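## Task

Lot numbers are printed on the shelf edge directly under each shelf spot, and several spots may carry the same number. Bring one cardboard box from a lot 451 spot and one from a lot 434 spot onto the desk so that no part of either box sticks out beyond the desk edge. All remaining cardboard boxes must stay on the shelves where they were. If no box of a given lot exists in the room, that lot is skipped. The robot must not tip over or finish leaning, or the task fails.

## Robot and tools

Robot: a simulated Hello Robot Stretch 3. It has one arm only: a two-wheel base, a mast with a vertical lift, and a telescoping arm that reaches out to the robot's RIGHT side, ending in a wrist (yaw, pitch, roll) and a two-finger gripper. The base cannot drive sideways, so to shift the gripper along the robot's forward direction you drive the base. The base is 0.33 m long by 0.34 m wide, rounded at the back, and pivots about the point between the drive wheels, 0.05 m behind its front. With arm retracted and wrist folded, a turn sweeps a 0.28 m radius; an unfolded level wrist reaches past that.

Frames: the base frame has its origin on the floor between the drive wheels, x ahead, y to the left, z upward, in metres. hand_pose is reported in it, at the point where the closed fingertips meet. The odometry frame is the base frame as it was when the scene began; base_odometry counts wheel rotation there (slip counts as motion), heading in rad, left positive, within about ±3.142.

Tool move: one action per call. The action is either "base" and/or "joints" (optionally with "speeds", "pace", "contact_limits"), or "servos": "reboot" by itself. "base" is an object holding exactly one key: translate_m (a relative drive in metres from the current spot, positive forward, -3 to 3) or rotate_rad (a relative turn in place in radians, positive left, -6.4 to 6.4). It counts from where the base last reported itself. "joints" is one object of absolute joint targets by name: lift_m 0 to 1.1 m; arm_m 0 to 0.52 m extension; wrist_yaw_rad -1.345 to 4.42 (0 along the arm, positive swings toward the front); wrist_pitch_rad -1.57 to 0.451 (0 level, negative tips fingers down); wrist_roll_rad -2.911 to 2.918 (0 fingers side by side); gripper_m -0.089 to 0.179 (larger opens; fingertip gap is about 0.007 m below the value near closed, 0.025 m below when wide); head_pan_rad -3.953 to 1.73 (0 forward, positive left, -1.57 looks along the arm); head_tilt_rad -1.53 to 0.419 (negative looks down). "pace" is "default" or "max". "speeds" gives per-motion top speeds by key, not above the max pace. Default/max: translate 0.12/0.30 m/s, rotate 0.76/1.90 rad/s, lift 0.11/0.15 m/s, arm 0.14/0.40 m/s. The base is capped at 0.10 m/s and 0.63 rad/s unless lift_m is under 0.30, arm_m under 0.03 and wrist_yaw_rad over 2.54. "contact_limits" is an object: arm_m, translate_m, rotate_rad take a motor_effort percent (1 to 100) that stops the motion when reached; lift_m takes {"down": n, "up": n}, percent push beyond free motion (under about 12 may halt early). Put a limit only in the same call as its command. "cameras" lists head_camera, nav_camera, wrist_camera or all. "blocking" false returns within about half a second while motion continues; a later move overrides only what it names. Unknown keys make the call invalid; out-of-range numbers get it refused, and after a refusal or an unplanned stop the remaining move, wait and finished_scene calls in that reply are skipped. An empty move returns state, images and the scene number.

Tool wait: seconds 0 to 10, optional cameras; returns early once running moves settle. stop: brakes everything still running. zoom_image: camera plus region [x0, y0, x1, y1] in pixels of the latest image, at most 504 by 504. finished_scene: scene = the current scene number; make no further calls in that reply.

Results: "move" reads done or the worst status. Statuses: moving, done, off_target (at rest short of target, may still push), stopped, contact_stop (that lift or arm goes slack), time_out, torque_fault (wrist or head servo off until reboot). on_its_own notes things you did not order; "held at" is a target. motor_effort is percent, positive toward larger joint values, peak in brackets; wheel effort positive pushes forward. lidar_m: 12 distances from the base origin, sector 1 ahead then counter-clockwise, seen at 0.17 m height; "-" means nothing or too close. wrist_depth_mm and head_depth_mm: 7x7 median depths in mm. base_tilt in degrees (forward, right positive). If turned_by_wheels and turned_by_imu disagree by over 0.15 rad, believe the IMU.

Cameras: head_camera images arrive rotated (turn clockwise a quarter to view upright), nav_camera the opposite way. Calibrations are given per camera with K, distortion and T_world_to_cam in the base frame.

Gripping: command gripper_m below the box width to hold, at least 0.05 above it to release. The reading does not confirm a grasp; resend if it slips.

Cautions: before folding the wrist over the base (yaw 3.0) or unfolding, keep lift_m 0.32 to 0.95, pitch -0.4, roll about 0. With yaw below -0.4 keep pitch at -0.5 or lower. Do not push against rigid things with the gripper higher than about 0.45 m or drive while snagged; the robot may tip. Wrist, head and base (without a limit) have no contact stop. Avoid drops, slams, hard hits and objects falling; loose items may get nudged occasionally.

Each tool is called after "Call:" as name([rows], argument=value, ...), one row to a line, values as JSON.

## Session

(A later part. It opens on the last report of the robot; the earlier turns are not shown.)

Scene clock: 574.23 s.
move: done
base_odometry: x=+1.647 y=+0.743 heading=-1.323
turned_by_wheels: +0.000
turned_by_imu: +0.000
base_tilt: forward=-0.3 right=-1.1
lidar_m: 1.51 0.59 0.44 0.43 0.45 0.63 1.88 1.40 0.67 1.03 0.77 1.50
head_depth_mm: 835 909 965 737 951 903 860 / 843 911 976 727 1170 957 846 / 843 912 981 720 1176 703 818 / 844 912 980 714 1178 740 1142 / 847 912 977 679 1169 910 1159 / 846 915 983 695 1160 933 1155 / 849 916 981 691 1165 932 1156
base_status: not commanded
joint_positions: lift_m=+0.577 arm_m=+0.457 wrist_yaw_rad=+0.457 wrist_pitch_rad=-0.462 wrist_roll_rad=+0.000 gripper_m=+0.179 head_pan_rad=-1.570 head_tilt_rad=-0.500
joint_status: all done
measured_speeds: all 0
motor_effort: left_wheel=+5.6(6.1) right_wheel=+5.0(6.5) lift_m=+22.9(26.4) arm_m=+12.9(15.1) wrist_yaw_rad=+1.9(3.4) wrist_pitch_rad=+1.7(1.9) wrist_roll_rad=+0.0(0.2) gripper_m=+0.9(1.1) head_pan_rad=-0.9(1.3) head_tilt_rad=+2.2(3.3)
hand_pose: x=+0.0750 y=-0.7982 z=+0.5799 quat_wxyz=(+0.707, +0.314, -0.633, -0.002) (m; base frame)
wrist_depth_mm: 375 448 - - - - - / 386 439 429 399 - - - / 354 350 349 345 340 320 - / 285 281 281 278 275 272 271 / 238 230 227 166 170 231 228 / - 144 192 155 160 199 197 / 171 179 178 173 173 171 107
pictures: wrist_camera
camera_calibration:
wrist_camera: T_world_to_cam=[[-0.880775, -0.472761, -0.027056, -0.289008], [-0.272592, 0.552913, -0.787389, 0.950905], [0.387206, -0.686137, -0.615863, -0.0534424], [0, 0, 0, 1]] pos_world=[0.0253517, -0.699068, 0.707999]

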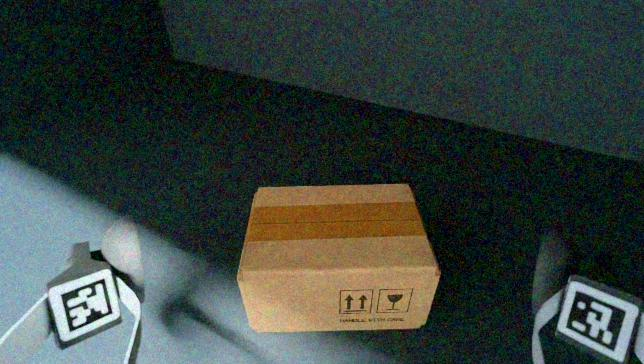

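Call:
move(joints={"lift_m": 0.571})

Call:
move(joints={"gripper_m": 0.04}, cameras=["wrist_camera"])

Call:
move(joints={"lift_m": 0.68}, cameras=["wrist_camera"])

Scene clock: 582.00 s.
move: done
base_odometry: x=+1.647 y=+0.743 heading=-1.323
turned_by_wheels: +0.000
turned_by_imu: +0.000
base_tilt: forward=-0.3 right=-1.3
lidar_m: 1.51 0.59 0.44 0.43 0.45 0.63 1.87 1.39 0.67 1.03 0.76 1.50
head_depth_mm: 830 904 962 739 948 904 859 / 843 909 978 731 1169 959 847 / 842 915 981 723 1172 711 819 / 844 913 984 714 1173 743 1144 / 845 913 983 678 1172 911 1161 / 848 919 980 696 1167 930 1163 / 848 917 985 691 1166 928 1153
base_status: not commanded
joint_positions: lift_m=+0.571 arm_m=+0.457 wrist_yaw_rad=+0.457 wrist_pitch_rad=-0.462 wrist_roll_rad=+0.000 gripper_m=+0.179 head_pan_rad=-1.570 head_tilt_rad=-0.500
joint_status: all done
measured_speeds: all 0
motor_effort: left_wheel=+5.8(6.0) right_wheel=+6.2(6.7) lift_m=+23.1(26.2) arm_m=+8.6(10.3) wrist_yaw_rad=+1.9(3.2) wrist_pitch_rad=+1.8(1.9) wrist_roll_rad=-0.2(0.2) gripper_m=+0.8(0.9) head_pan_rad=-1.5(1.8) head_tilt_rad=+3.9(4.0)
hand_pose: x=+0.0750 y=-0.7982 z=+0.5739 quat_wxyz=(+0.707, +0.314, -0.633, -0.002) (m; base frame)
wrist_depth_mm: 376 446 - - - - - / 392 438 432 387 - - - / 340 336 333 331 328 312 - / 274 272 272 188 257 265 261 / 237 220 214 158 161 222 221 / 123 144 186 155 157 192 191 / 165 172 171 171 170 165 107
pictures: none

Scene clock: 583.93 s.
move: done
base_odometry: x=+1.647 y=+0.743 heading=-1.323
turned_by_wheels: +0.000
turned_by_imu: +0.000
base_tilt: forward=-0.5 right=-1.3
lidar_m: 1.51 0.59 0.44 0.43 0.45 0.63 1.87 1.40 0.67 1.03 0.76 1.51
head_depth_mm: 835 905 961 740 944 905 859 / 844 909 976 731 1160 958 843 / 842 907 979 721 1171 711 818 / 842 912 981 715 1175 745 1139 / 847 915 985 678 1173 909 1164 / 844 916 985 693 1161 936 1163 / 847 918 983 690 1169 934 1155
base_status: not commanded
joint_positions: lift_m=+0.571 arm_m=+0.457 wrist_yaw_rad=+0.457 wrist_pitch_rad=-0.463 wrist_roll_rad=+0.000 gripper_m=+0.041 head_pan_rad=-1.570 head_tilt_rad=-0.500
joint_status: all done
measured_speeds: all 0
motor_effort: left_wheel=+5.5(6.0) right_wheel=+5.9(6.3) lift_m=+24.5(24.5) arm_m=+7.9(9.7) wrist_yaw_rad=+2.1(3.5) wrist_pitch_rad=+1.9(2.0) wrist_roll_rad=+0.1(0.3) gripper_m=-17.0(89.1) head_pan_rad=-1.5(2.0) head_tilt_rad=+4.0(4.3)
hand_pose: x=+0.0749 y=-0.7981 z=+0.5737 quat_wxyz=(+0.707, +0.314, -0.633, -0.002) (m; base frame)
wrist_depth_mm: 374 449 - - - - - / 389 439 433 386 - - - / 340 337 334 332 326 309 295 / 274 272 271 188 265 264 262 / 231 228 156 157 156 222 220 / 198 197 139 154 147 191 191 / 178 164 168 170 169 123 168
pictures: wrist_camera
camera_calibration:
wrist_camera: T_world_to_cam=[[-0.880764, -0.472779, -0.0270992, -0.289108], [-0.27277, 0.553272, -0.787075, 0.946082], [0.387106, -0.685836, -0.616262, -0.0566376], [0, 0, 0, 1]] pos_world=[0.025352, -0.698969, 0.7019]

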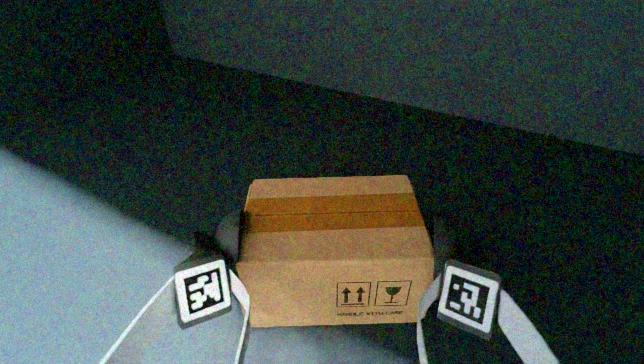

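Scene clock: 585.77 s.
move: done
base_odometry: x=+1.647 y=+0.743 heading=-1.323
turned_by_wheels: +0.000
turned_by_imu: +0.000
base_tilt: forward=-0.3 right=-1.2
lidar_m: 1.50 0.59 0.44 0.43 0.45 0.63 1.87 1.40 0.67 1.03 0.77 1.51
head_depth_mm: 829 908 961 738 944 904 860 / 840 906 974 730 1170 931 410 / 842 911 977 721 662 869 1146 / 845 910 982 715 687 912 1140 / 844 916 985 677 933 943 1156 / 846 916 988 695 1164 935 1162 / 849 919 979 691 1163 931 1154
base_status: not commanded
joint_positions: lift_m=+0.680 arm_m=+0.457 wrist_yaw_rad=+0.457 wrist_pitch_rad=-0.471 wrist_roll_rad=+0.000 gripper_m=+0.041 head_pan_rad=-1.570 head_tilt_rad=-0.500
joint_status: all done
measured_speeds: all 0
motor_effort: left_wheel=+5.4(5.9) right_wheel=+6.0(6.4) lift_m=+31.8(35.6) arm_m=+5.7(7.7) wrist_yaw_rad=+2.1(3.2) wrist_pitch_rad=+3.4(3.6) wrist_roll_rad=+0.1(0.3) gripper_m=-16.7(17.2) head_pan_rad=-2.1(2.3) head_tilt_rad=+4.4(4.8)
hand_pose: x=+0.0744 y=-0.7971 z=+0.6810 quat_wxyz=(+0.707, +0.317, -0.632, -0.005) (m; base frame)
wrist_depth_mm: 375 444 - - - - - / 390 471 - - - - - / 406 488 517 - - - - / 411 442 439 188 188 - - / 374 375 156 158 157 362 342 / 326 322 145 154 147 314 312 / 291 270 275 274 274 124 276
pictures: wrist_camera
camera_calibration:
wrist_camera: T_world_to_cam=[[-0.880875, -0.472557, -0.0273664, -0.285889], [-0.275566, 0.558962, -0.782065, 1.03122], [0.384867, -0.68136, -0.622596, 0.0183919], [0, 0, 0, 1]] pos_world=[0.0252567, -0.698978, 0.810105]

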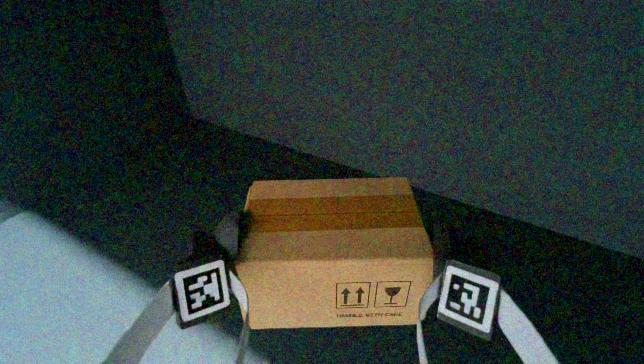

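Call:
move(joints={"arm_m": 0.0}, pace="default")

Call:
move(joints={"wrist_yaw_rad": 1.57})

Call:
move(base={"translate_m": -0.95}, contact_limits={"translate_m": 60}, cameras=["wrist_camera"])

Call:
move(base={"translate_m": -0.911}, contact_limits={"translate_m": 60})

Call:
move(base={"rotate_rad": 1.66})

Call:
move(base={"translate_m": -1.1}, contact_limits={"translate_m": 60}, cameras=["wrist_camera"])

Scene clock: 621.20 s.
move: done
base_odometry: x=+1.647 y=+0.743 heading=-1.323
turned_by_wheels: +0.000
turned_by_imu: +0.000
base_tilt: forward=-0.3 right=-1.2
lidar_m: 1.51 0.59 0.44 0.43 0.45 0.62 1.87 1.40 0.67 1.03 0.76 1.50
head_depth_mm: 828 908 961 740 947 907 857 / 841 909 980 733 1167 960 1110 / 845 912 979 723 1171 953 1148 / 846 915 983 715 1172 950 1136 / 849 914 983 679 1175 944 1163 / 848 916 983 696 1169 940 1159 / 846 919 985 692 1158 936 1152
base_status: not commanded
joint_positions: lift_m=+0.680 arm_m=+0.001 wrist_yaw_rad=+0.457 wrist_pitch_rad=-0.471 wrist_roll_rad=+0.000 gripper_m=+0.041 head_pan_rad=-1.570 head_tilt_rad=-0.500
joint_status: all done
measured_speeds: all 0
motor_effort: left_wheel=+5.5(6.1) right_wheel=+5.6(6.5) lift_m=+25.6(31.8) arm_m=-12.0(14.6) wrist_yaw_rad=+2.1(3.5) wrist_pitch_rad=+3.5(3.6) wrist_roll_rad=+0.0(0.3) gripper_m=-16.6(17.4) head_pan_rad=-2.9(3.5) head_tilt_rad=+3.8(4.7)
hand_pose: x=+0.0744 y=-0.3407 z=+0.6809 quat_wxyz=(+0.707, +0.317, -0.632, -0.005) (m; base frame)
wrist_depth_mm: - 520 - - - - - / - - - - - - - / - - 547 515 511 508 503 / - - 658 190 432 434 424 / - - 154 159 157 387 363 / 955 945 145 154 147 - - / 861 796 795 781 - 105 -
pictures: none

Scene clock: 622.77 s.
move: done
base_odometry: x=+1.647 y=+0.743 heading=-1.323
turned_by_wheels: +0.000
turned_by_imu: +0.000
base_tilt: forward=-0.5 right=-1.2
lidar_m: 1.51 0.59 0.44 0.43 0.45 0.62 1.87 1.40 0.67 1.03 0.77 1.51
head_depth_mm: 828 907 962 740 948 906 858 / 840 915 974 731 1169 962 1117 / 844 913 982 723 1172 949 1145 / 843 913 982 715 1174 948 1132 / 845 915 985 680 1175 943 1160 / 850 912 984 696 1163 938 1158 / 848 916 982 691 1167 932 1150
base_status: not commanded
joint_positions: lift_m=+0.680 arm_m=+0.001 wrist_yaw_rad=+1.567 wrist_pitch_rad=-0.471 wrist_roll_rad=+0.000 gripper_m=+0.041 head_pan_rad=-1.570 head_tilt_rad=-0.500
joint_status: all done
measured_speeds: all 0
motor_effort: left_wheel=+5.5(6.0) right_wheel=+5.4(6.4) lift_m=+27.4(27.6) arm_m=-10.3(12.7) wrist_yaw_rad=+2.1(5.2) wrist_pitch_rad=+3.5(3.6) wrist_roll_rad=-0.1(0.3) gripper_m=-16.7(17.6) head_pan_rad=-3.3(3.7) head_tilt_rad=+3.2(4.1)
hand_pose: x=+0.1960 y=-0.1465 z=+0.6809 quat_wxyz=(+0.604, +0.602, -0.370, +0.368) (m; base frame)
wrist_depth_mm: - - - - - - - / - - - - - - - / - - - - - - - / - - - 189 - - - / - - 154 158 157 - 595 / - 825 145 154 147 851 - / - 778 787 801 795 120 -
pictures: none

Scene clock: 633.40 s.
move: done
base_odometry: x=+1.414 y=+1.664 heading=-1.323
turned_by_wheels: +0.000
turned_by_imu: -0.001
base_tilt: forward=-0.2 right=-1.4
lidar_m: 1.60 0.62 0.47 0.45 0.47 0.66 1.38 1.44 0.64 1.00 0.75 0.81
head_depth_mm: 820 884 943 741 874 905 828 / 820 887 964 729 1145 960 849 / 822 886 966 723 1138 956 841 / 821 889 958 715 1143 950 838 / 824 890 959 707 1146 890 833 / 824 891 959 699 1151 938 1135 / 827 898 962 691 1148 934 1130
base_status: done
joint_positions: lift_m=+0.680 arm_m=+0.001 wrist_yaw_rad=+1.567 wrist_pitch_rad=-0.471 wrist_roll_rad=+0.000 gripper_m=+0.041 head_pan_rad=-1.570 head_tilt_rad=-0.500
joint_status: not commanded
measured_speeds: all 0
motor_effort: left_wheel=-2.8(12.4) right_wheel=-8.5(11.9) lift_m=+30.4(32.2) arm_m=+1.7(11.2) wrist_yaw_rad=+2.9(4.1) wrist_pitch_rad=+3.5(3.6) wrist_roll_rad=+0.1(0.4) gripper_m=-17.0(17.3) head_pan_rad=-3.3(3.9) head_tilt_rad=+1.8(3.9)
contact_limits: translate_m 60 (maximum 100)
hand_pose: x=+0.1960 y=-0.1465 z=+0.6809 quat_wxyz=(+0.604, +0.602, -0.370, +0.368) (m; base frame)
wrist_depth_mm: - - - - - - - / - - - - - - - / - - - - - - - / - - - 189 - - - / - - 153 158 157 - - / - 839 146 154 147 - - / - 798 798 793 801 120 -
pictures: wrist_camera
camera_calibration:
wrist_camera: T_world_to_cam=[[0.0314605, -0.999132, -0.0273165, -0.127344], [-0.623315, 0.00175241, -0.781969, 0.687442], [0.781337, 0.0416279, -0.622719, 0.443099], [0, 0, 0, 1]] pos_world=[0.0862893, -0.146884, 0.810006]

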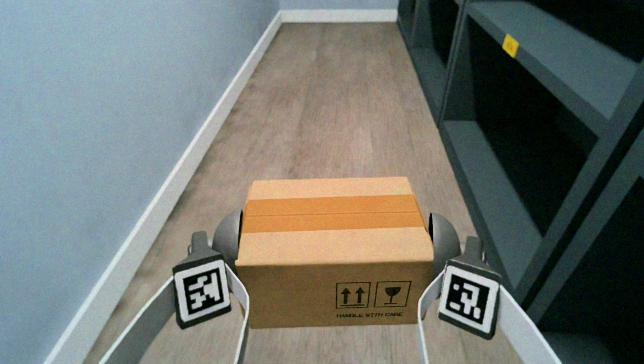

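Scene clock: 643.63 s.
move: done
base_odometry: x=+1.190 y=+2.547 heading=-1.323
turned_by_wheels: +0.000
turned_by_imu: +0.000
base_tilt: forward=-0.2 right=-1.4
lidar_m: 1.68 0.66 0.49 0.48 0.50 0.50 0.48 0.50 0.70 2.09 0.75 0.77
head_depth_mm: 1522 1476 1439 1393 1359 1324 1258 / 2361 2250 2155 2071 1934 1609 1320 / 2718 2948 3118 2962 2112 1609 1310 / 2707 2961 3226 2945 2055 1600 1303 / 2723 2946 3190 2944 2041 1594 1296 / 2728 2951 3208 2911 2045 1579 1295 / 2714 2956 3113 2825 2035 1569 1291
base_status: done
joint_positions: lift_m=+0.680 arm_m=+0.001 wrist_yaw_rad=+1.567 wrist_pitch_rad=-0.471 wrist_roll_rad=+0.000 gripper_m=+0.041 head_pan_rad=-1.570 head_tilt_rad=-0.500
joint_status: not commanded
measured_speeds: all 0
motor_effort: left_wheel=-4.1(12.2) right_wheel=-9.0(12.7) lift_m=+28.4(31.3) arm_m=+12.1(12.9) wrist_yaw_rad=+2.0(3.5) wrist_pitch_rad=+3.4(3.6) wrist_roll_rad=-0.1(0.3) gripper_m=-16.6(17.4) head_pan_rad=-2.9(4.0) head_tilt_rad=+0.7(2.5)
contact_limits: translate_m 60 (maximum 100)
hand_pose: x=+0.1960 y=-0.1465 z=+0.6809 quat_wxyz=(+0.604, +0.602, -0.370, +0.368) (m; base frame)
wrist_depth_mm: - - - - - - - / - - - - - - - / - - - - - - 641 / - - - 189 - - - / - - 154 158 157 - - / - 123 145 154 147 - - / - 782 789 803 795 120 781
pictures: none

Scene clock: 647.37 s.
move: done
base_odometry: x=+1.190 y=+2.547 heading=+0.337
turned_by_wheels: +1.660
turned_by_imu: +1.633
base_tilt: forward=-0.4 right=-1.2
lidar_m: 0.48 0.51 0.49 0.48 0.51 0.76 2.97 0.76 1.51 1.35 0.62 0.48
head_depth_mm: 2630 2426 2284 2349 1913 1599 1318 / 3475 3738 - 3043 2116 1615 1316 / 3512 3769 - 2983 2084 1620 1317 / 3480 3828 - 2976 2075 1612 1305 / 2021 2175 2348 2476 2042 1594 1298 / 1353 1418 1486 1571 1664 1533 1301 / 1019 1051 1092 1131 1171 1228 1225
base_status: done
joint_positions: lift_m=+0.680 arm_m=+0.001 wrist_yaw_rad=+1.567 wrist_pitch_rad=-0.471 wrist_roll_rad=+0.000 gripper_m=+0.041 head_pan_rad=-1.570 head_tilt_rad=-0.500
joint_status: not commanded
measured_speeds: all 0
motor_effort: left_wheel=-9.5(12.4) right_wheel=+9.2(13.1) lift_m=+28.6(29.6) arm_m=+2.3(12.6) wrist_yaw_rad=+2.1(3.8) wrist_pitch_rad=+3.4(3.5) wrist_roll_rad=+0.0(0.3) gripper_m=-16.7(17.2) head_pan_rad=-3.1(3.6) head_tilt_rad=-0.3(0.9)
hand_pose: x=+0.1960 y=-0.1465 z=+0.6809 quat_wxyz=(+0.604, +0.602, -0.370, +0.368) (m; base frame)
wrist_depth_mm: 400 387 372 363 346 337 326 / 447 427 407 392 378 366 354 / 499 478 454 436 423 401 386 / 543 531 493 190 453 443 428 / 664 - 154 158 157 495 478 / 756 - 145 154 147 531 530 / - 804 775 173 - 105 -
pictures: none

Scene clock: 659.50 s.
move: done
base_odometry: x=+0.152 y=+2.183 heading=+0.337
turned_by_wheels: +0.000
turned_by_imu: +0.000
base_tilt: forward=-0.4 right=-1.2
lidar_m: 1.56 0.77 0.60 0.59 0.63 0.94 2.18 1.92 3.40 0.44 0.46 0.68
head_depth_mm: 3257 3386 3758 3074 2106 1633 1324 / 3398 3655 3838 3032 2111 1610 1320 / 3318 3734 3871 3000 2106 1614 1309 / 798 929 1108 1366 1809 1522 1303 / 393 422 455 495 543 605 678 / 338 366 398 438 486 548 625 / 341 370 403 444 495 556 636
base_status: done
joint_positions: lift_m=+0.680 arm_m=+0.001 wrist_yaw_rad=+1.567 wrist_pitch_rad=-0.471 wrist_roll_rad=+0.000 gripper_m=+0.041 head_pan_rad=-1.570 head_tilt_rad=-0.500
joint_status: not commanded
measured_speeds: all 0
motor_effort: left_wheel=-7.6(13.2) right_wheel=-3.1(11.5) lift_m=+26.9(29.3) arm_m=-12.3(13.5) wrist_yaw_rad=+2.1(3.5) wrist_pitch_rad=+3.5(3.6) wrist_roll_rad=-0.1(0.4) gripper_m=-16.6(17.4) head_pan_rad=-2.4(3.7) head_tilt_rad=-2.0(2.7)
contact_limits: translate_m 60 (maximum 100)
hand_pose: x=+0.1960 y=-0.1465 z=+0.6809 quat_wxyz=(+0.604, +0.602, -0.370, +0.368) (m; base frame)
wrist_depth_mm: - - - - - - - / - - - - - - - / - - - - - - - / - - - 190 - - - / - - 154 158 157 - - / 880 942 145 154 147 632 - / 771 790 795 795 798 114 -
pictures: wrist_camera
camera_calibration:
wrist_camera: T_world_to_cam=[[0.0316771, -0.999124, -0.0273593, -0.127327], [-0.623374, 0.00164761, -0.781922, 0.687394], [0.781282, 0.0418241, -0.622775, 0.443179], [0, 0, 0, 1]] pos_world=[0.0862893, -0.146884, 0.810006]

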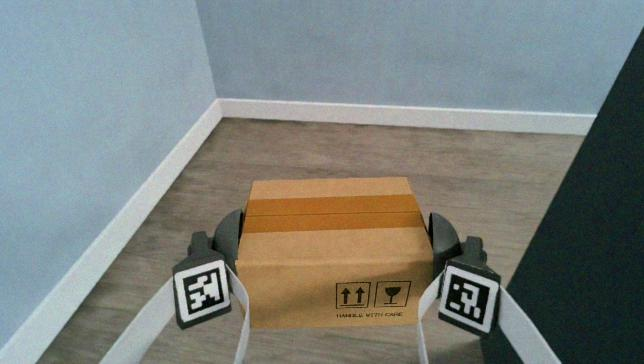

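Call:
move(base={"translate_m": -1.042}, contact_limits={"translate_m": 60})

Call:
move(base={"rotate_rad": -1.66}, joints={"head_pan_rad": -1.57, "head_tilt_rad": -0.6, "lift_m": 0.86})

Call:
move(base={"translate_m": 1.32}, contact_limits={"translate_m": 60}, cameras=["head_camera"])

Scene clock: 684.83 s.
move: done
base_odometry: x=-0.832 y=+1.839 heading=+0.337
turned_by_wheels: +0.000
turned_by_imu: -0.001
base_tilt: forward=-0.3 right=-1.1
lidar_m: 1.97 0.90 0.70 0.69 0.74 1.10 1.16 1.00 1.39 3.21 1.46 1.17
head_depth_mm: 3250 3539 3732 1588 2042 1630 1328 / 3326 3562 3722 3015 2094 1617 1316 / 3306 3575 3855 2992 2087 1615 1311 / 3334 3665 3696 3016 2084 1599 1307 / 3371 3688 - 2932 2050 1589 1300 / 3048 3289 3467 2898 2051 1581 1290 / 2436 2524 2575 2557 2025 1581 1296
base_status: done
joint_positions: lift_m=+0.680 arm_m=+0.001 wrist_yaw_rad=+1.567 wrist_pitch_rad=-0.471 wrist_roll_rad=+0.000 gripper_m=+0.041 head_pan_rad=-1.570 head_tilt_rad=-0.500
joint_status: not commanded
measured_speeds: all 0
motor_effort: left_wheel=-4.1(11.8) right_wheel=-9.1(11.8) lift_m=+24.3(26.8) arm_m=-11.5(13.4) wrist_yaw_rad=+2.6(3.7) wrist_pitch_rad=+3.4(3.6) wrist_roll_rad=-0.1(0.3) gripper_m=-16.8(17.4) head_pan_rad=-1.5(2.9) head_tilt_rad=-4.1(5.0)
contact_limits: translate_m 60 (maximum 100)
hand_pose: x=+0.1960 y=-0.1465 z=+0.6809 quat_wxyz=(+0.604, +0.602, -0.370, +0.368) (m; base frame)
wrist_depth_mm: - - - - - - - / - - - - - - - / - - - - - - - / - - - 189 - - - / - - 154 158 157 - - / 917 956 145 154 147 922 924 / 833 788 797 802 793 124 808
pictures: none

Scene clock: 688.57 s.
move: done
base_odometry: x=-0.832 y=+1.839 heading=-1.323
turned_by_wheels: -1.660
turned_by_imu: -1.633
base_tilt: forward=-0.2 right=-1.3
lidar_m: 3.55 1.56 1.18 1.39 0.96 0.72 0.69 0.73 1.01 1.16 1.00 1.03
head_depth_mm: 941 1032 1147 1285 1473 1498 - / 945 1034 1148 1293 1483 1482 - / 945 1039 1159 1296 1483 1474 - / 946 1042 1153 1300 1480 1463 1225 / 948 1043 1158 1308 1489 1455 1222 / 953 1047 1162 1316 1496 1451 1213 / 957 1053 1168 1314 1495 1449 1218
base_status: done
joint_positions: lift_m=+0.860 arm_m=+0.001 wrist_yaw_rad=+1.567 wrist_pitch_rad=-0.471 wrist_roll_rad=+0.000 gripper_m=+0.041 head_pan_rad=-1.570 head_tilt_rad=-0.603
joint_status: all done
measured_speeds: all 0
motor_effort: left_wheel=+8.1(11.1) right_wheel=-10.8(14.0) lift_m=+29.1(34.9) arm_m=-12.7(13.7) wrist_yaw_rad=+2.0(3.7) wrist_pitch_rad=+3.5(3.6) wrist_roll_rad=+0.0(0.3) gripper_m=-16.6(17.2) head_pan_rad=-1.0(2.8) head_tilt_rad=+2.4(6.5)
hand_pose: x=+0.1960 y=-0.1465 z=+0.8609 quat_wxyz=(+0.604, +0.602, -0.370, +0.368) (m; base frame)
wrist_depth_mm: - - - - - - - / - - - - - - - / - - - - - - - / - - - 189 - - - / - - 155 158 157 - - / - - 145 154 147 - - / - 977 955 965 979 124 992
pictures: none

Scene clock: 702.90 s.
move: time_out
base_odometry: x=-0.507 y=+0.560 heading=-1.323
turned_by_wheels: +0.000
turned_by_imu: +0.000
base_tilt: forward=-0.3 right=-1.1
lidar_m: 2.27 1.51 1.13 1.09 1.14 2.06 2.00 1.65 0.92 0.67 0.58 1.71
head_depth_mm: 970 1062 1173 1134 843 668 - / 975 1067 1181 1120 835 667 - / 969 1072 1183 1114 827 662 - / 972 1076 1191 1102 825 657 1198 / 977 1070 1187 1089 816 653 1197 / 979 1078 1196 1077 810 651 1163 / 979 1080 1195 1064 804 647 1205
base_status: translate_m time_out (by the wheels' count: +1.3200 of +1.3200)
joint_positions: lift_m=+0.860 arm_m=+0.001 wrist_yaw_rad=+1.567 wrist_pitch_rad=-0.471 wrist_roll_rad=+0.000 gripper_m=+0.041 head_pan_rad=-1.570 head_tilt_rad=-0.600
joint_status: not commanded
measured_speeds: all 0
motor_effort: left_wheel=-1.1(12.0) right_wheel=-1.5(10.7) lift_m=+25.6(29.4) arm_m=-11.3(13.4) wrist_yaw_rad=+2.1(3.4) wrist_pitch_rad=+3.4(3.6) wrist_roll_rad=-0.2(0.4) gripper_m=-16.6(17.4) head_pan_rad=-1.0(2.1) head_tilt_rad=+3.8(4.7)
contact_limits: translate_m 60 (maximum 100)
hand_pose: x=+0.1960 y=-0.1465 z=+0.8609 quat_wxyz=(+0.604, +0.602, -0.370, +0.368) (m; base frame)
wrist_depth_mm: - - - - - - - / - - - - - - - / - - - - - - - / - - - 190 - - - / - - 153 158 157 - - / - - 145 154 147 - 853 / - 970 967 992 983 123 948
pictures: head_camera (sideways)
camera_calibration:
head_camera: T_world_to_cam=[[-0.0466983, 0.519971, -0.852906, 1.12543], [0.997496, -0.0211268, -0.0674948, 0.0813598], [-0.0531145, -0.853922, -0.517683, 0.629594], [0, 0, 0, 1]] pos_world=[0.00484037, -0.045849, 1.29131]

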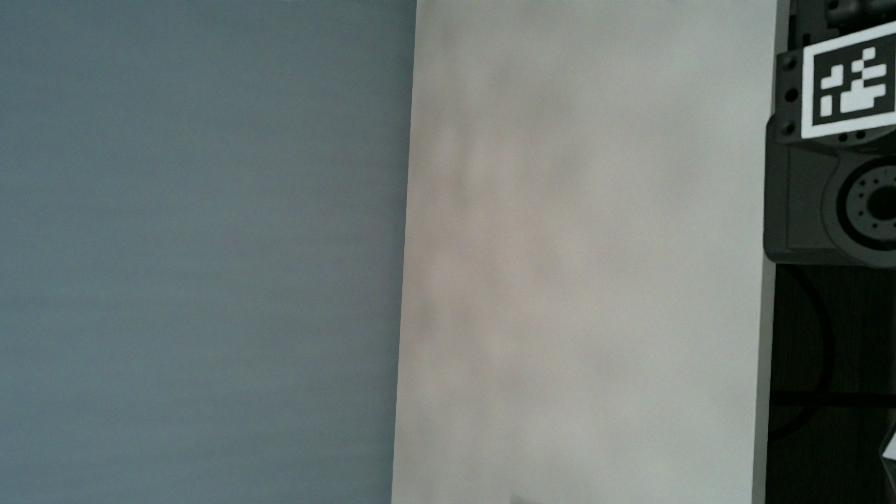

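Call:
move(joints={"wrist_yaw_rad": 0.0})

Call:
move(joints={"arm_m": 0.32})

Call:
move(joints={"lift_m": 0.775})

Call:
move(joints={"lift_m": 0.752}, speeds={"lift_m": 0.03}, contact_limits={"lift_m": {"down": 12}}, cameras=["head_camera","wrist_camera"])

Scene clock: 715.83 s.
move: done
base_odometry: x=-0.507 y=+0.560 heading=-1.323
turned_by_wheels: +0.000
turned_by_imu: +0.000
base_tilt: forward=-0.2 right=-1.3
lidar_m: 2.28 1.51 1.12 1.09 1.14 2.06 2.00 1.65 0.92 0.67 0.58 1.71
head_depth_mm: 967 1064 1180 1132 842 669 - / 970 1070 1183 1124 835 666 - / 974 1070 1185 1115 829 518 361 / 974 1072 1187 1100 824 319 304 / 977 1075 1191 1086 816 618 1194 / 978 1076 1194 1075 813 650 1163 / 983 1079 1203 1068 809 647 1210
base_status: not commanded
joint_positions: lift_m=+0.860 arm_m=+0.001 wrist_yaw_rad=+0.003 wrist_pitch_rad=-0.471 wrist_roll_rad=+0.000 gripper_m=+0.041 head_pan_rad=-1.570 head_tilt_rad=-0.600
joint_status: all done
measured_speeds: all 0
motor_effort: left_wheel=-0.9(1.7) right_wheel=-2.1(2.9) lift_m=+26.0(26.4) arm_m=-10.2(11.3) wrist_yaw_rad=-3.0(6.8) wrist_pitch_rad=+3.4(3.6) wrist_roll_rad=-0.1(0.4) gripper_m=-16.5(17.1) head_pan_rad=-0.6(1.1) head_tilt_rad=+3.3(4.2)
contact_limits: translate_m 60 (maximum 100)
hand_pose: x=-0.0209 y=-0.3629 z=+0.8609 quat_wxyz=(+0.688, +0.166, -0.687, -0.164) (m; base frame)
wrist_depth_mm: - - - - - - - / - - - - - - - / 497 - - - - - - / - - - 183 182 - - / - - 154 158 152 - - / - - 145 154 146 - - / - 966 971 950 959 114 -
pictures: none

Scene clock: 719.40 s.
move: done
base_odometry: x=-0.507 y=+0.560 heading=-1.323
turned_by_wheels: +0.000
turned_by_imu: +0.000
base_tilt: forward=-0.3 right=-1.2
lidar_m: 2.27 1.51 1.13 1.09 1.14 2.06 2.00 1.65 0.92 0.67 0.58 1.71
head_depth_mm: 968 1063 1175 1132 318 - - / 970 1064 1187 432 350 647 1218 / 973 1064 1176 467 775 660 1204 / 977 1070 1187 491 770 657 1198 / 976 1072 1196 1087 817 654 1196 / 976 1073 1201 1076 809 649 1167 / 978 1074 1199 1066 806 645 1208
base_status: not commanded
joint_positions: lift_m=+0.860 arm_m=+0.320 wrist_yaw_rad=+0.003 wrist_pitch_rad=-0.472 wrist_roll_rad=+0.000 gripper_m=+0.041 head_pan_rad=-1.570 head_tilt_rad=-0.600
joint_status: all done
measured_speeds: all 0
motor_effort: left_wheel=-0.9(1.9) right_wheel=-1.7(2.5) lift_m=+26.1(27.0) arm_m=+13.2(15.5) wrist_yaw_rad=-3.2(4.5) wrist_pitch_rad=+3.6(3.7) wrist_roll_rad=-0.1(0.4) gripper_m=-16.3(17.2) head_pan_rad=-0.5(1.3) head_tilt_rad=+2.6(4.4)
contact_limits: translate_m 60 (maximum 100)
hand_pose: x=-0.0209 y=-0.6823 z=+0.8608 quat_wxyz=(+0.688, +0.166, -0.687, -0.164) (m; base frame)
wrist_depth_mm: - - - - - - - / - - - - - - - / - - - - - - - / - - - 182 181 - - / - - 154 158 152 - - / - - 145 154 147 - - / - - 128 168 - 105 -
pictures: none

Scene clock: 721.00 s.
move: done
base_odometry: x=-0.507 y=+0.560 heading=-1.323
turned_by_wheels: +0.000
turned_by_imu: +0.000
base_tilt: forward=-0.3 right=-1.1
lidar_m: 2.27 1.51 1.13 1.09 1.14 2.06 2.00 1.65 0.92 0.67 0.57 1.71
head_depth_mm: 967 1063 1177 1130 841 652 307 / 971 1065 1188 1125 448 362 327 / 970 1068 1187 1113 509 662 1206 / 974 1070 1187 1101 534 657 1196 / 976 1079 1194 1090 816 654 1196 / 975 1075 1193 1076 812 650 1170 / 980 1079 1190 1074 806 645 1211
base_status: not commanded
joint_positions: lift_m=+0.775 arm_m=+0.320 wrist_yaw_rad=+0.003 wrist_pitch_rad=-0.472 wrist_roll_rad=+0.000 gripper_m=+0.041 head_pan_rad=-1.570 head_tilt_rad=-0.600
joint_status: all done
measured_speeds: all 0
motor_effort: left_wheel=-0.8(1.6) right_wheel=-1.9(2.6) lift_m=+25.0(26.0) arm_m=+13.1(14.0) wrist_yaw_rad=-2.9(4.2) wrist_pitch_rad=+3.4(3.7) wrist_roll_rad=+0.1(0.3) gripper_m=-16.7(17.0) head_pan_rad=-0.4(1.4) head_tilt_rad=+2.9(4.2)
contact_limits: translate_m 60 (maximum 100)
hand_pose: x=-0.0209 y=-0.6823 z=+0.7758 quat_wxyz=(+0.688, +0.166, -0.687, -0.164) (m; base frame)
wrist_depth_mm: - - - - - - - / - - - - - - - / - - - - - - - / - - - 182 181 - - / - - 154 158 152 - - / - - 145 154 147 - - / - - 128 169 - 105 -
pictures: none

Scene clock: 722.20 s.
move: done
base_odometry: x=-0.507 y=+0.560 heading=-1.323
turned_by_wheels: +0.000
turned_by_imu: +0.000
base_tilt: forward=-0.4 right=-1.2
lidar_m: 2.27 1.52 1.13 1.09 1.15 2.06 2.00 1.65 0.92 0.67 0.57 1.70
head_depth_mm: 966 1063 1178 1134 842 669 321 / 970 1070 1177 1119 756 378 328 / 971 1062 1179 1112 519 662 1207 / 976 1065 1188 1107 546 655 1202 / 977 1076 1189 1086 814 656 1200 / 980 1075 1196 1079 814 649 1171 / 979 1079 1199 1065 806 648 1209
base_status: not commanded
joint_positions: lift_m=+0.752 arm_m=+0.320 wrist_yaw_rad=+0.003 wrist_pitch_rad=-0.446 wrist_roll_rad=+0.000 gripper_m=+0.041 head_pan_rad=-1.570 head_tilt_rad=-0.600
joint_status: all done
measured_speeds: all 0
motor_effort: left_wheel=-1.3(1.6) right_wheel=-1.6(2.6) lift_m=+20.0(27.3) arm_m=+13.1(13.6) wrist_yaw_rad=-3.7(4.7) wrist_pitch_rad=-1.3(3.7) wrist_roll_rad=+0.1(0.3) gripper_m=-16.2(17.0) head_pan_rad=-0.5(1.0) head_tilt_rad=+3.0(3.7)
contact_limits: lift_m down 12 (down: maximum 72; up: maximum 65); translate_m 60 (maximum 100)
hand_pose: x=-0.0209 y=-0.6858 z=+0.7585 quat_wxyz=(+0.690, +0.158, -0.689, -0.156) (m; base frame)
wrist_depth_mm: - - - - - - - / - - - - - - - / - - - - - - - / - - - 180 179 - - / - - 155 157 151 - - / - - 144 153 146 - - / - - 127 - - 103 -
pictures: head_camera (sideways), wrist_camera
camera_calibration:
head_camera: T_world_to_cam=[[-0.0466983, 0.519971, -0.852906, 1.12543], [0.997496, -0.0211268, -0.0674948, 0.0813598], [-0.0531145, -0.853922, -0.517683, 0.629594], [0, 0, 0, 1]] pos_world=[0.00484037, -0.045849, 1.29131]
wrist_camera: T_world_to_cam=[[-0.998888, -0.0390618, -0.0264178, -0.020963], [-0.00249965, 0.603288, -0.797519, 1.05112], [0.0470901, -0.796566, -0.602715, 0.0780736], [0, 0, 0, 1]] pos_world=[-0.0219887, -0.572754, 0.884787]

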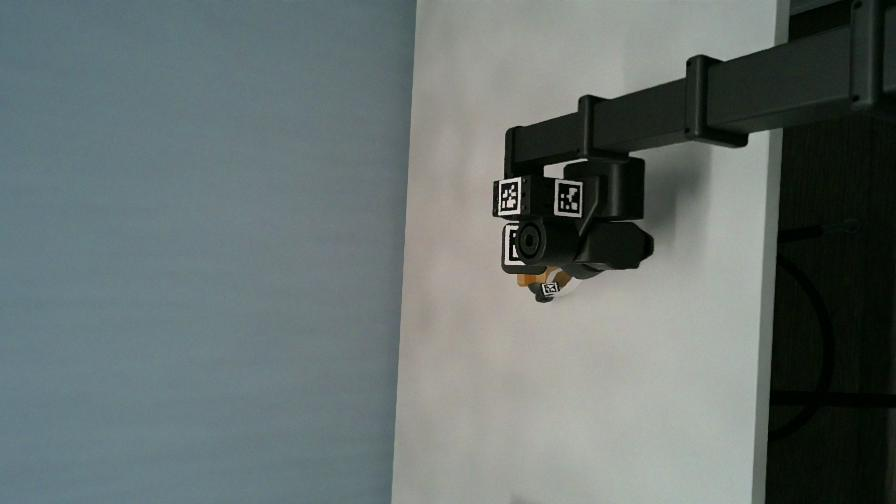

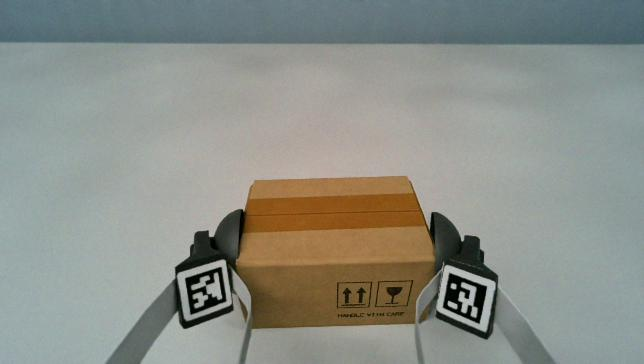

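Gentle contact reached (pitch moved slightly). Release.

Call:
move(joints={"lift_m": 0.755}, speeds={"lift_m": 0.03})

Call:
move(joints={"gripper_m": 0.179})

Call:
move(joints={"lift_m": 0.87}, cameras=["wrist_camera"])

Call:
move(joints={"arm_m": 0.0, "head_pan_rad": -1.35}, pace="max", cameras=["head_camera"])

Scene clock: 729.43 s.
move: done
base_odometry: x=-0.507 y=+0.560 heading=-1.323
turned_by_wheels: +0.000
turned_by_imu: +0.000
base_tilt: forward=-0.2 right=-1.1
lidar_m: 2.28 1.52 1.13 1.10 1.15 2.06 2.00 1.64 0.92 0.67 0.58 1.70
head_depth_mm: 965 1063 1177 1131 842 670 311 / 972 1066 1184 1126 530 374 327 / 969 1070 1186 1112 517 663 1199 / 971 1069 1187 1095 545 655 1197 / 977 1067 1185 1086 812 653 1205 / 981 1077 1189 1074 811 649 1168 / 983 1077 1194 1071 803 647 1209
base_status: not commanded
joint_positions: lift_m=+0.755 arm_m=+0.320 wrist_yaw_rad=+0.003 wrist_pitch_rad=-0.454 wrist_roll_rad=+0.000 gripper_m=+0.041 head_pan_rad=-1.570 head_tilt_rad=-0.600
joint_status: all done
measured_speeds: all 0
motor_effort: left_wheel=-1.3(1.6) right_wheel=-1.8(2.4) lift_m=+30.4(32.5) arm_m=+12.1(13.1) wrist_yaw_rad=-3.1(4.4) wrist_pitch_rad=+0.3(1.3) wrist_roll_rad=-0.1(0.2) gripper_m=-15.6(16.5) head_pan_rad=-0.3(0.8) head_tilt_rad=+2.5(3.4)
contact_limits: translate_m 60 (maximum 100)
hand_pose: x=-0.0209 y=-0.6847 z=+0.7597 quat_wxyz=(+0.689, +0.160, -0.688, -0.158) (m; base frame)
wrist_depth_mm: - - - - - - - / - - - - - - - / - - - - - - - / - - - 180 180 - - / - - 154 157 151 - - / - - 145 153 147 - - / - - - - - 105 -
pictures: none

Scene clock: 731.37 s.
move: done
base_odometry: x=-0.507 y=+0.560 heading=-1.323
turned_by_wheels: +0.000
turned_by_imu: +0.000
base_tilt: forward=-0.3 right=-1.3
lidar_m: 2.27 1.51 1.13 1.10 1.14 2.06 2.00 1.65 0.92 0.67 0.57 1.71
head_depth_mm: 969 1062 1178 1136 838 669 311 / 971 1065 1187 1126 530 374 327 / 970 1066 1187 1109 516 661 1208 / 975 1066 1188 1105 545 656 1196 / 972 1073 1192 1091 789 654 1199 / 975 1074 1195 1083 809 649 1163 / 983 1081 1196 1068 804 646 1209
base_status: not commanded
joint_positions: lift_m=+0.755 arm_m=+0.320 wrist_yaw_rad=+0.003 wrist_pitch_rad=-0.461 wrist_roll_rad=+0.000 gripper_m=+0.179 head_pan_rad=-1.570 head_tilt_rad=-0.600
joint_status: all done
measured_speeds: all 0
motor_effort: left_wheel=-1.3(1.7) right_wheel=-1.4(2.6) lift_m=+26.4(30.8) arm_m=+12.1(12.9) wrist_yaw_rad=-3.0(4.2) wrist_pitch_rad=+1.6(1.7) wrist_roll_rad=+0.2(0.3) gripper_m=+0.8(82.8) head_pan_rad=+0.0(1.0) head_tilt_rad=+2.8(3.7)
contact_limits: translate_m 60 (maximum 100)
hand_pose: x=-0.0209 y=-0.6837 z=+0.7580 quat_wxyz=(+0.689, +0.163, -0.688, -0.161) (m; base frame)
wrist_depth_mm: - - - - - - - / - - - - - - - / - - - - - - - / - - - 177 176 - - / - 143 156 155 154 - - / - 126 159 156 157 - - / - - - - - - 105
pictures: none

Scene clock: 733.23 s.
move: done
base_odometry: x=-0.507 y=+0.560 heading=-1.323
turned_by_wheels: +0.000
turned_by_imu: +0.000
base_tilt: forward=-0.3 right=-1.2
lidar_m: 2.27 1.51 1.13 1.09 1.15 2.06 2.00 1.65 0.92 0.67 0.58 1.71
head_depth_mm: 970 1061 1181 1132 312 - 1211 / 974 1070 1179 408 341 665 1213 / 973 1069 1167 457 798 662 1206 / 974 1070 1193 487 792 655 1198 / 973 1067 1190 1084 816 654 1197 / 979 1078 1194 1079 811 648 1171 / 980 1077 1195 1068 804 647 1211
base_status: not commanded
joint_positions: lift_m=+0.870 arm_m=+0.320 wrist_yaw_rad=+0.003 wrist_pitch_rad=-0.462 wrist_roll_rad=+0.000 gripper_m=+0.179 head_pan_rad=-1.570 head_tilt_rad=-0.600
joint_status: all done
measured_speeds: all 0
motor_effort: left_wheel=-1.4(1.6) right_wheel=-1.7(2.7) lift_m=+29.2(33.7) arm_m=+12.1(12.8) wrist_yaw_rad=-3.0(3.9) wrist_pitch_rad=+1.8(2.0) wrist_roll_rad=+0.1(0.3) gripper_m=+0.8(1.3) head_pan_rad=+0.2(0.7) head_tilt_rad=+2.7(4.0)
contact_limits: translate_m 60 (maximum 100)
hand_pose: x=-0.0209 y=-0.6836 z=+0.8729 quat_wxyz=(+0.689, +0.163, -0.688, -0.161) (m; base frame)
wrist_depth_mm: - - - - - - - / - - - - - - - / - - - - - - - / - - - - - - - / - 143 - - - - - / - 126 - 259 - - - / - - - 236 233 - 105
pictures: wrist_camera
camera_calibration:
wrist_camera: T_world_to_cam=[[-0.998902, -0.0382578, -0.0270405, -0.016806], [-0.0022942, 0.616435, -0.787402, 1.14116], [0.046793, -0.786476, -0.615846, 0.167095], [0, 0, 0, 1]] pos_world=[-0.0219884, -0.572675, 1.001]

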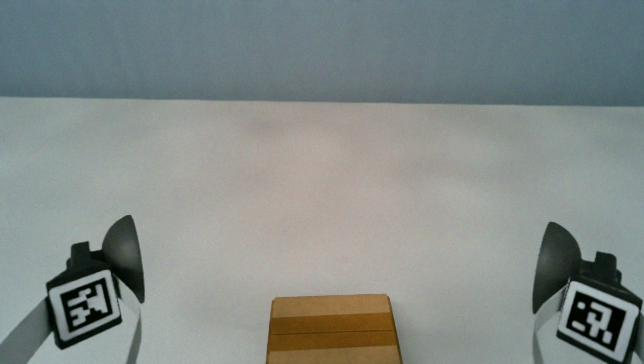

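Scene clock: 735.30 s.
move: done
base_odometry: x=-0.507 y=+0.560 heading=-1.323
turned_by_wheels: +0.000
turned_by_imu: +0.000
base_tilt: forward=-0.3 right=-1.2
lidar_m: 2.27 1.52 1.12 1.10 1.14 2.06 2.00 1.65 0.92 0.67 0.58 1.71
head_depth_mm: 938 1018 1119 1131 841 670 581 / 960 1048 1149 1125 804 665 290 / 983 1074 1184 1113 801 660 316 / 1003 1101 1215 1100 825 638 1175 / 1032 1134 1256 1091 812 671 1174 / 1059 1163 1303 1077 812 690 1217 / 1088 1200 1324 1069 805 707 1209
base_status: not commanded
joint_positions: lift_m=+0.870 arm_m=+0.001 wrist_yaw_rad=+0.003 wrist_pitch_rad=-0.463 wrist_roll_rad=+0.000 gripper_m=+0.179 head_pan_rad=-1.347 head_tilt_rad=-0.600
joint_status: all done
measured_speeds: all 0
motor_effort: left_wheel=-1.0(1.8) right_wheel=-1.6(2.4) lift_m=+25.1(29.1) arm_m=-12.4(14.5) wrist_yaw_rad=-2.4(4.2) wrist_pitch_rad=+2.0(2.1) wrist_roll_rad=+0.0(0.3) gripper_m=+0.6(1.2) head_pan_rad=+0.2(4.7) head_tilt_rad=+3.1(3.6)
contact_limits: translate_m 60 (maximum 100)
hand_pose: x=-0.0210 y=-0.3640 z=+0.8726 quat_wxyz=(+0.689, +0.164, -0.688, -0.162) (m; base frame)
wrist_depth_mm: - - - - - - - / - - - - - - - / 505 - - 481 - - - / - - - - - - - / - 143 - - - - - / - 126 - - - - - / 946 979 991 - - - 105
pictures: head_camera (sideways)
camera_calibration:
head_camera: T_world_to_cam=[[-0.160483, 0.496811, -0.852892, 1.12613], [0.977494, 0.199871, -0.0675029, 0.0814884], [0.136932, -0.84453, -0.517705, 0.628432], [0, 0, 0, 1]] pos_world=[0.0150171, -0.0450306, 1.29131]

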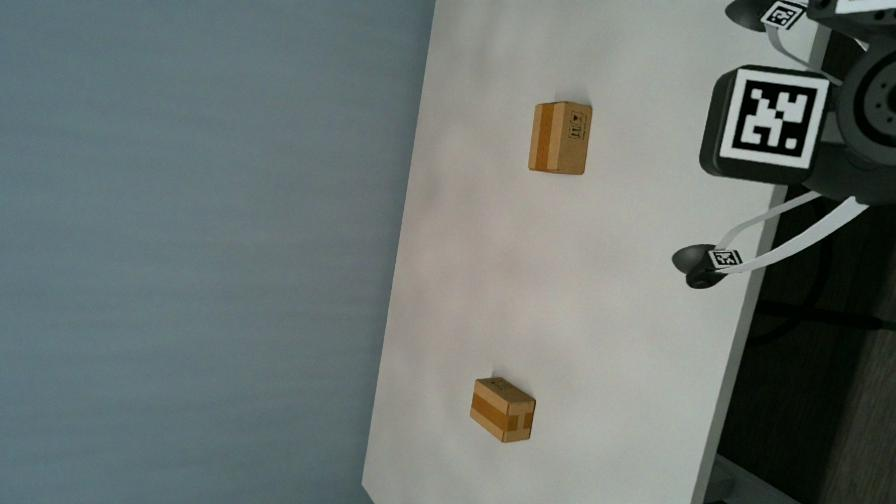

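Both boxes are on the desk.

Call:
finished_scene(scene=2)

The scene is finished: the task was done.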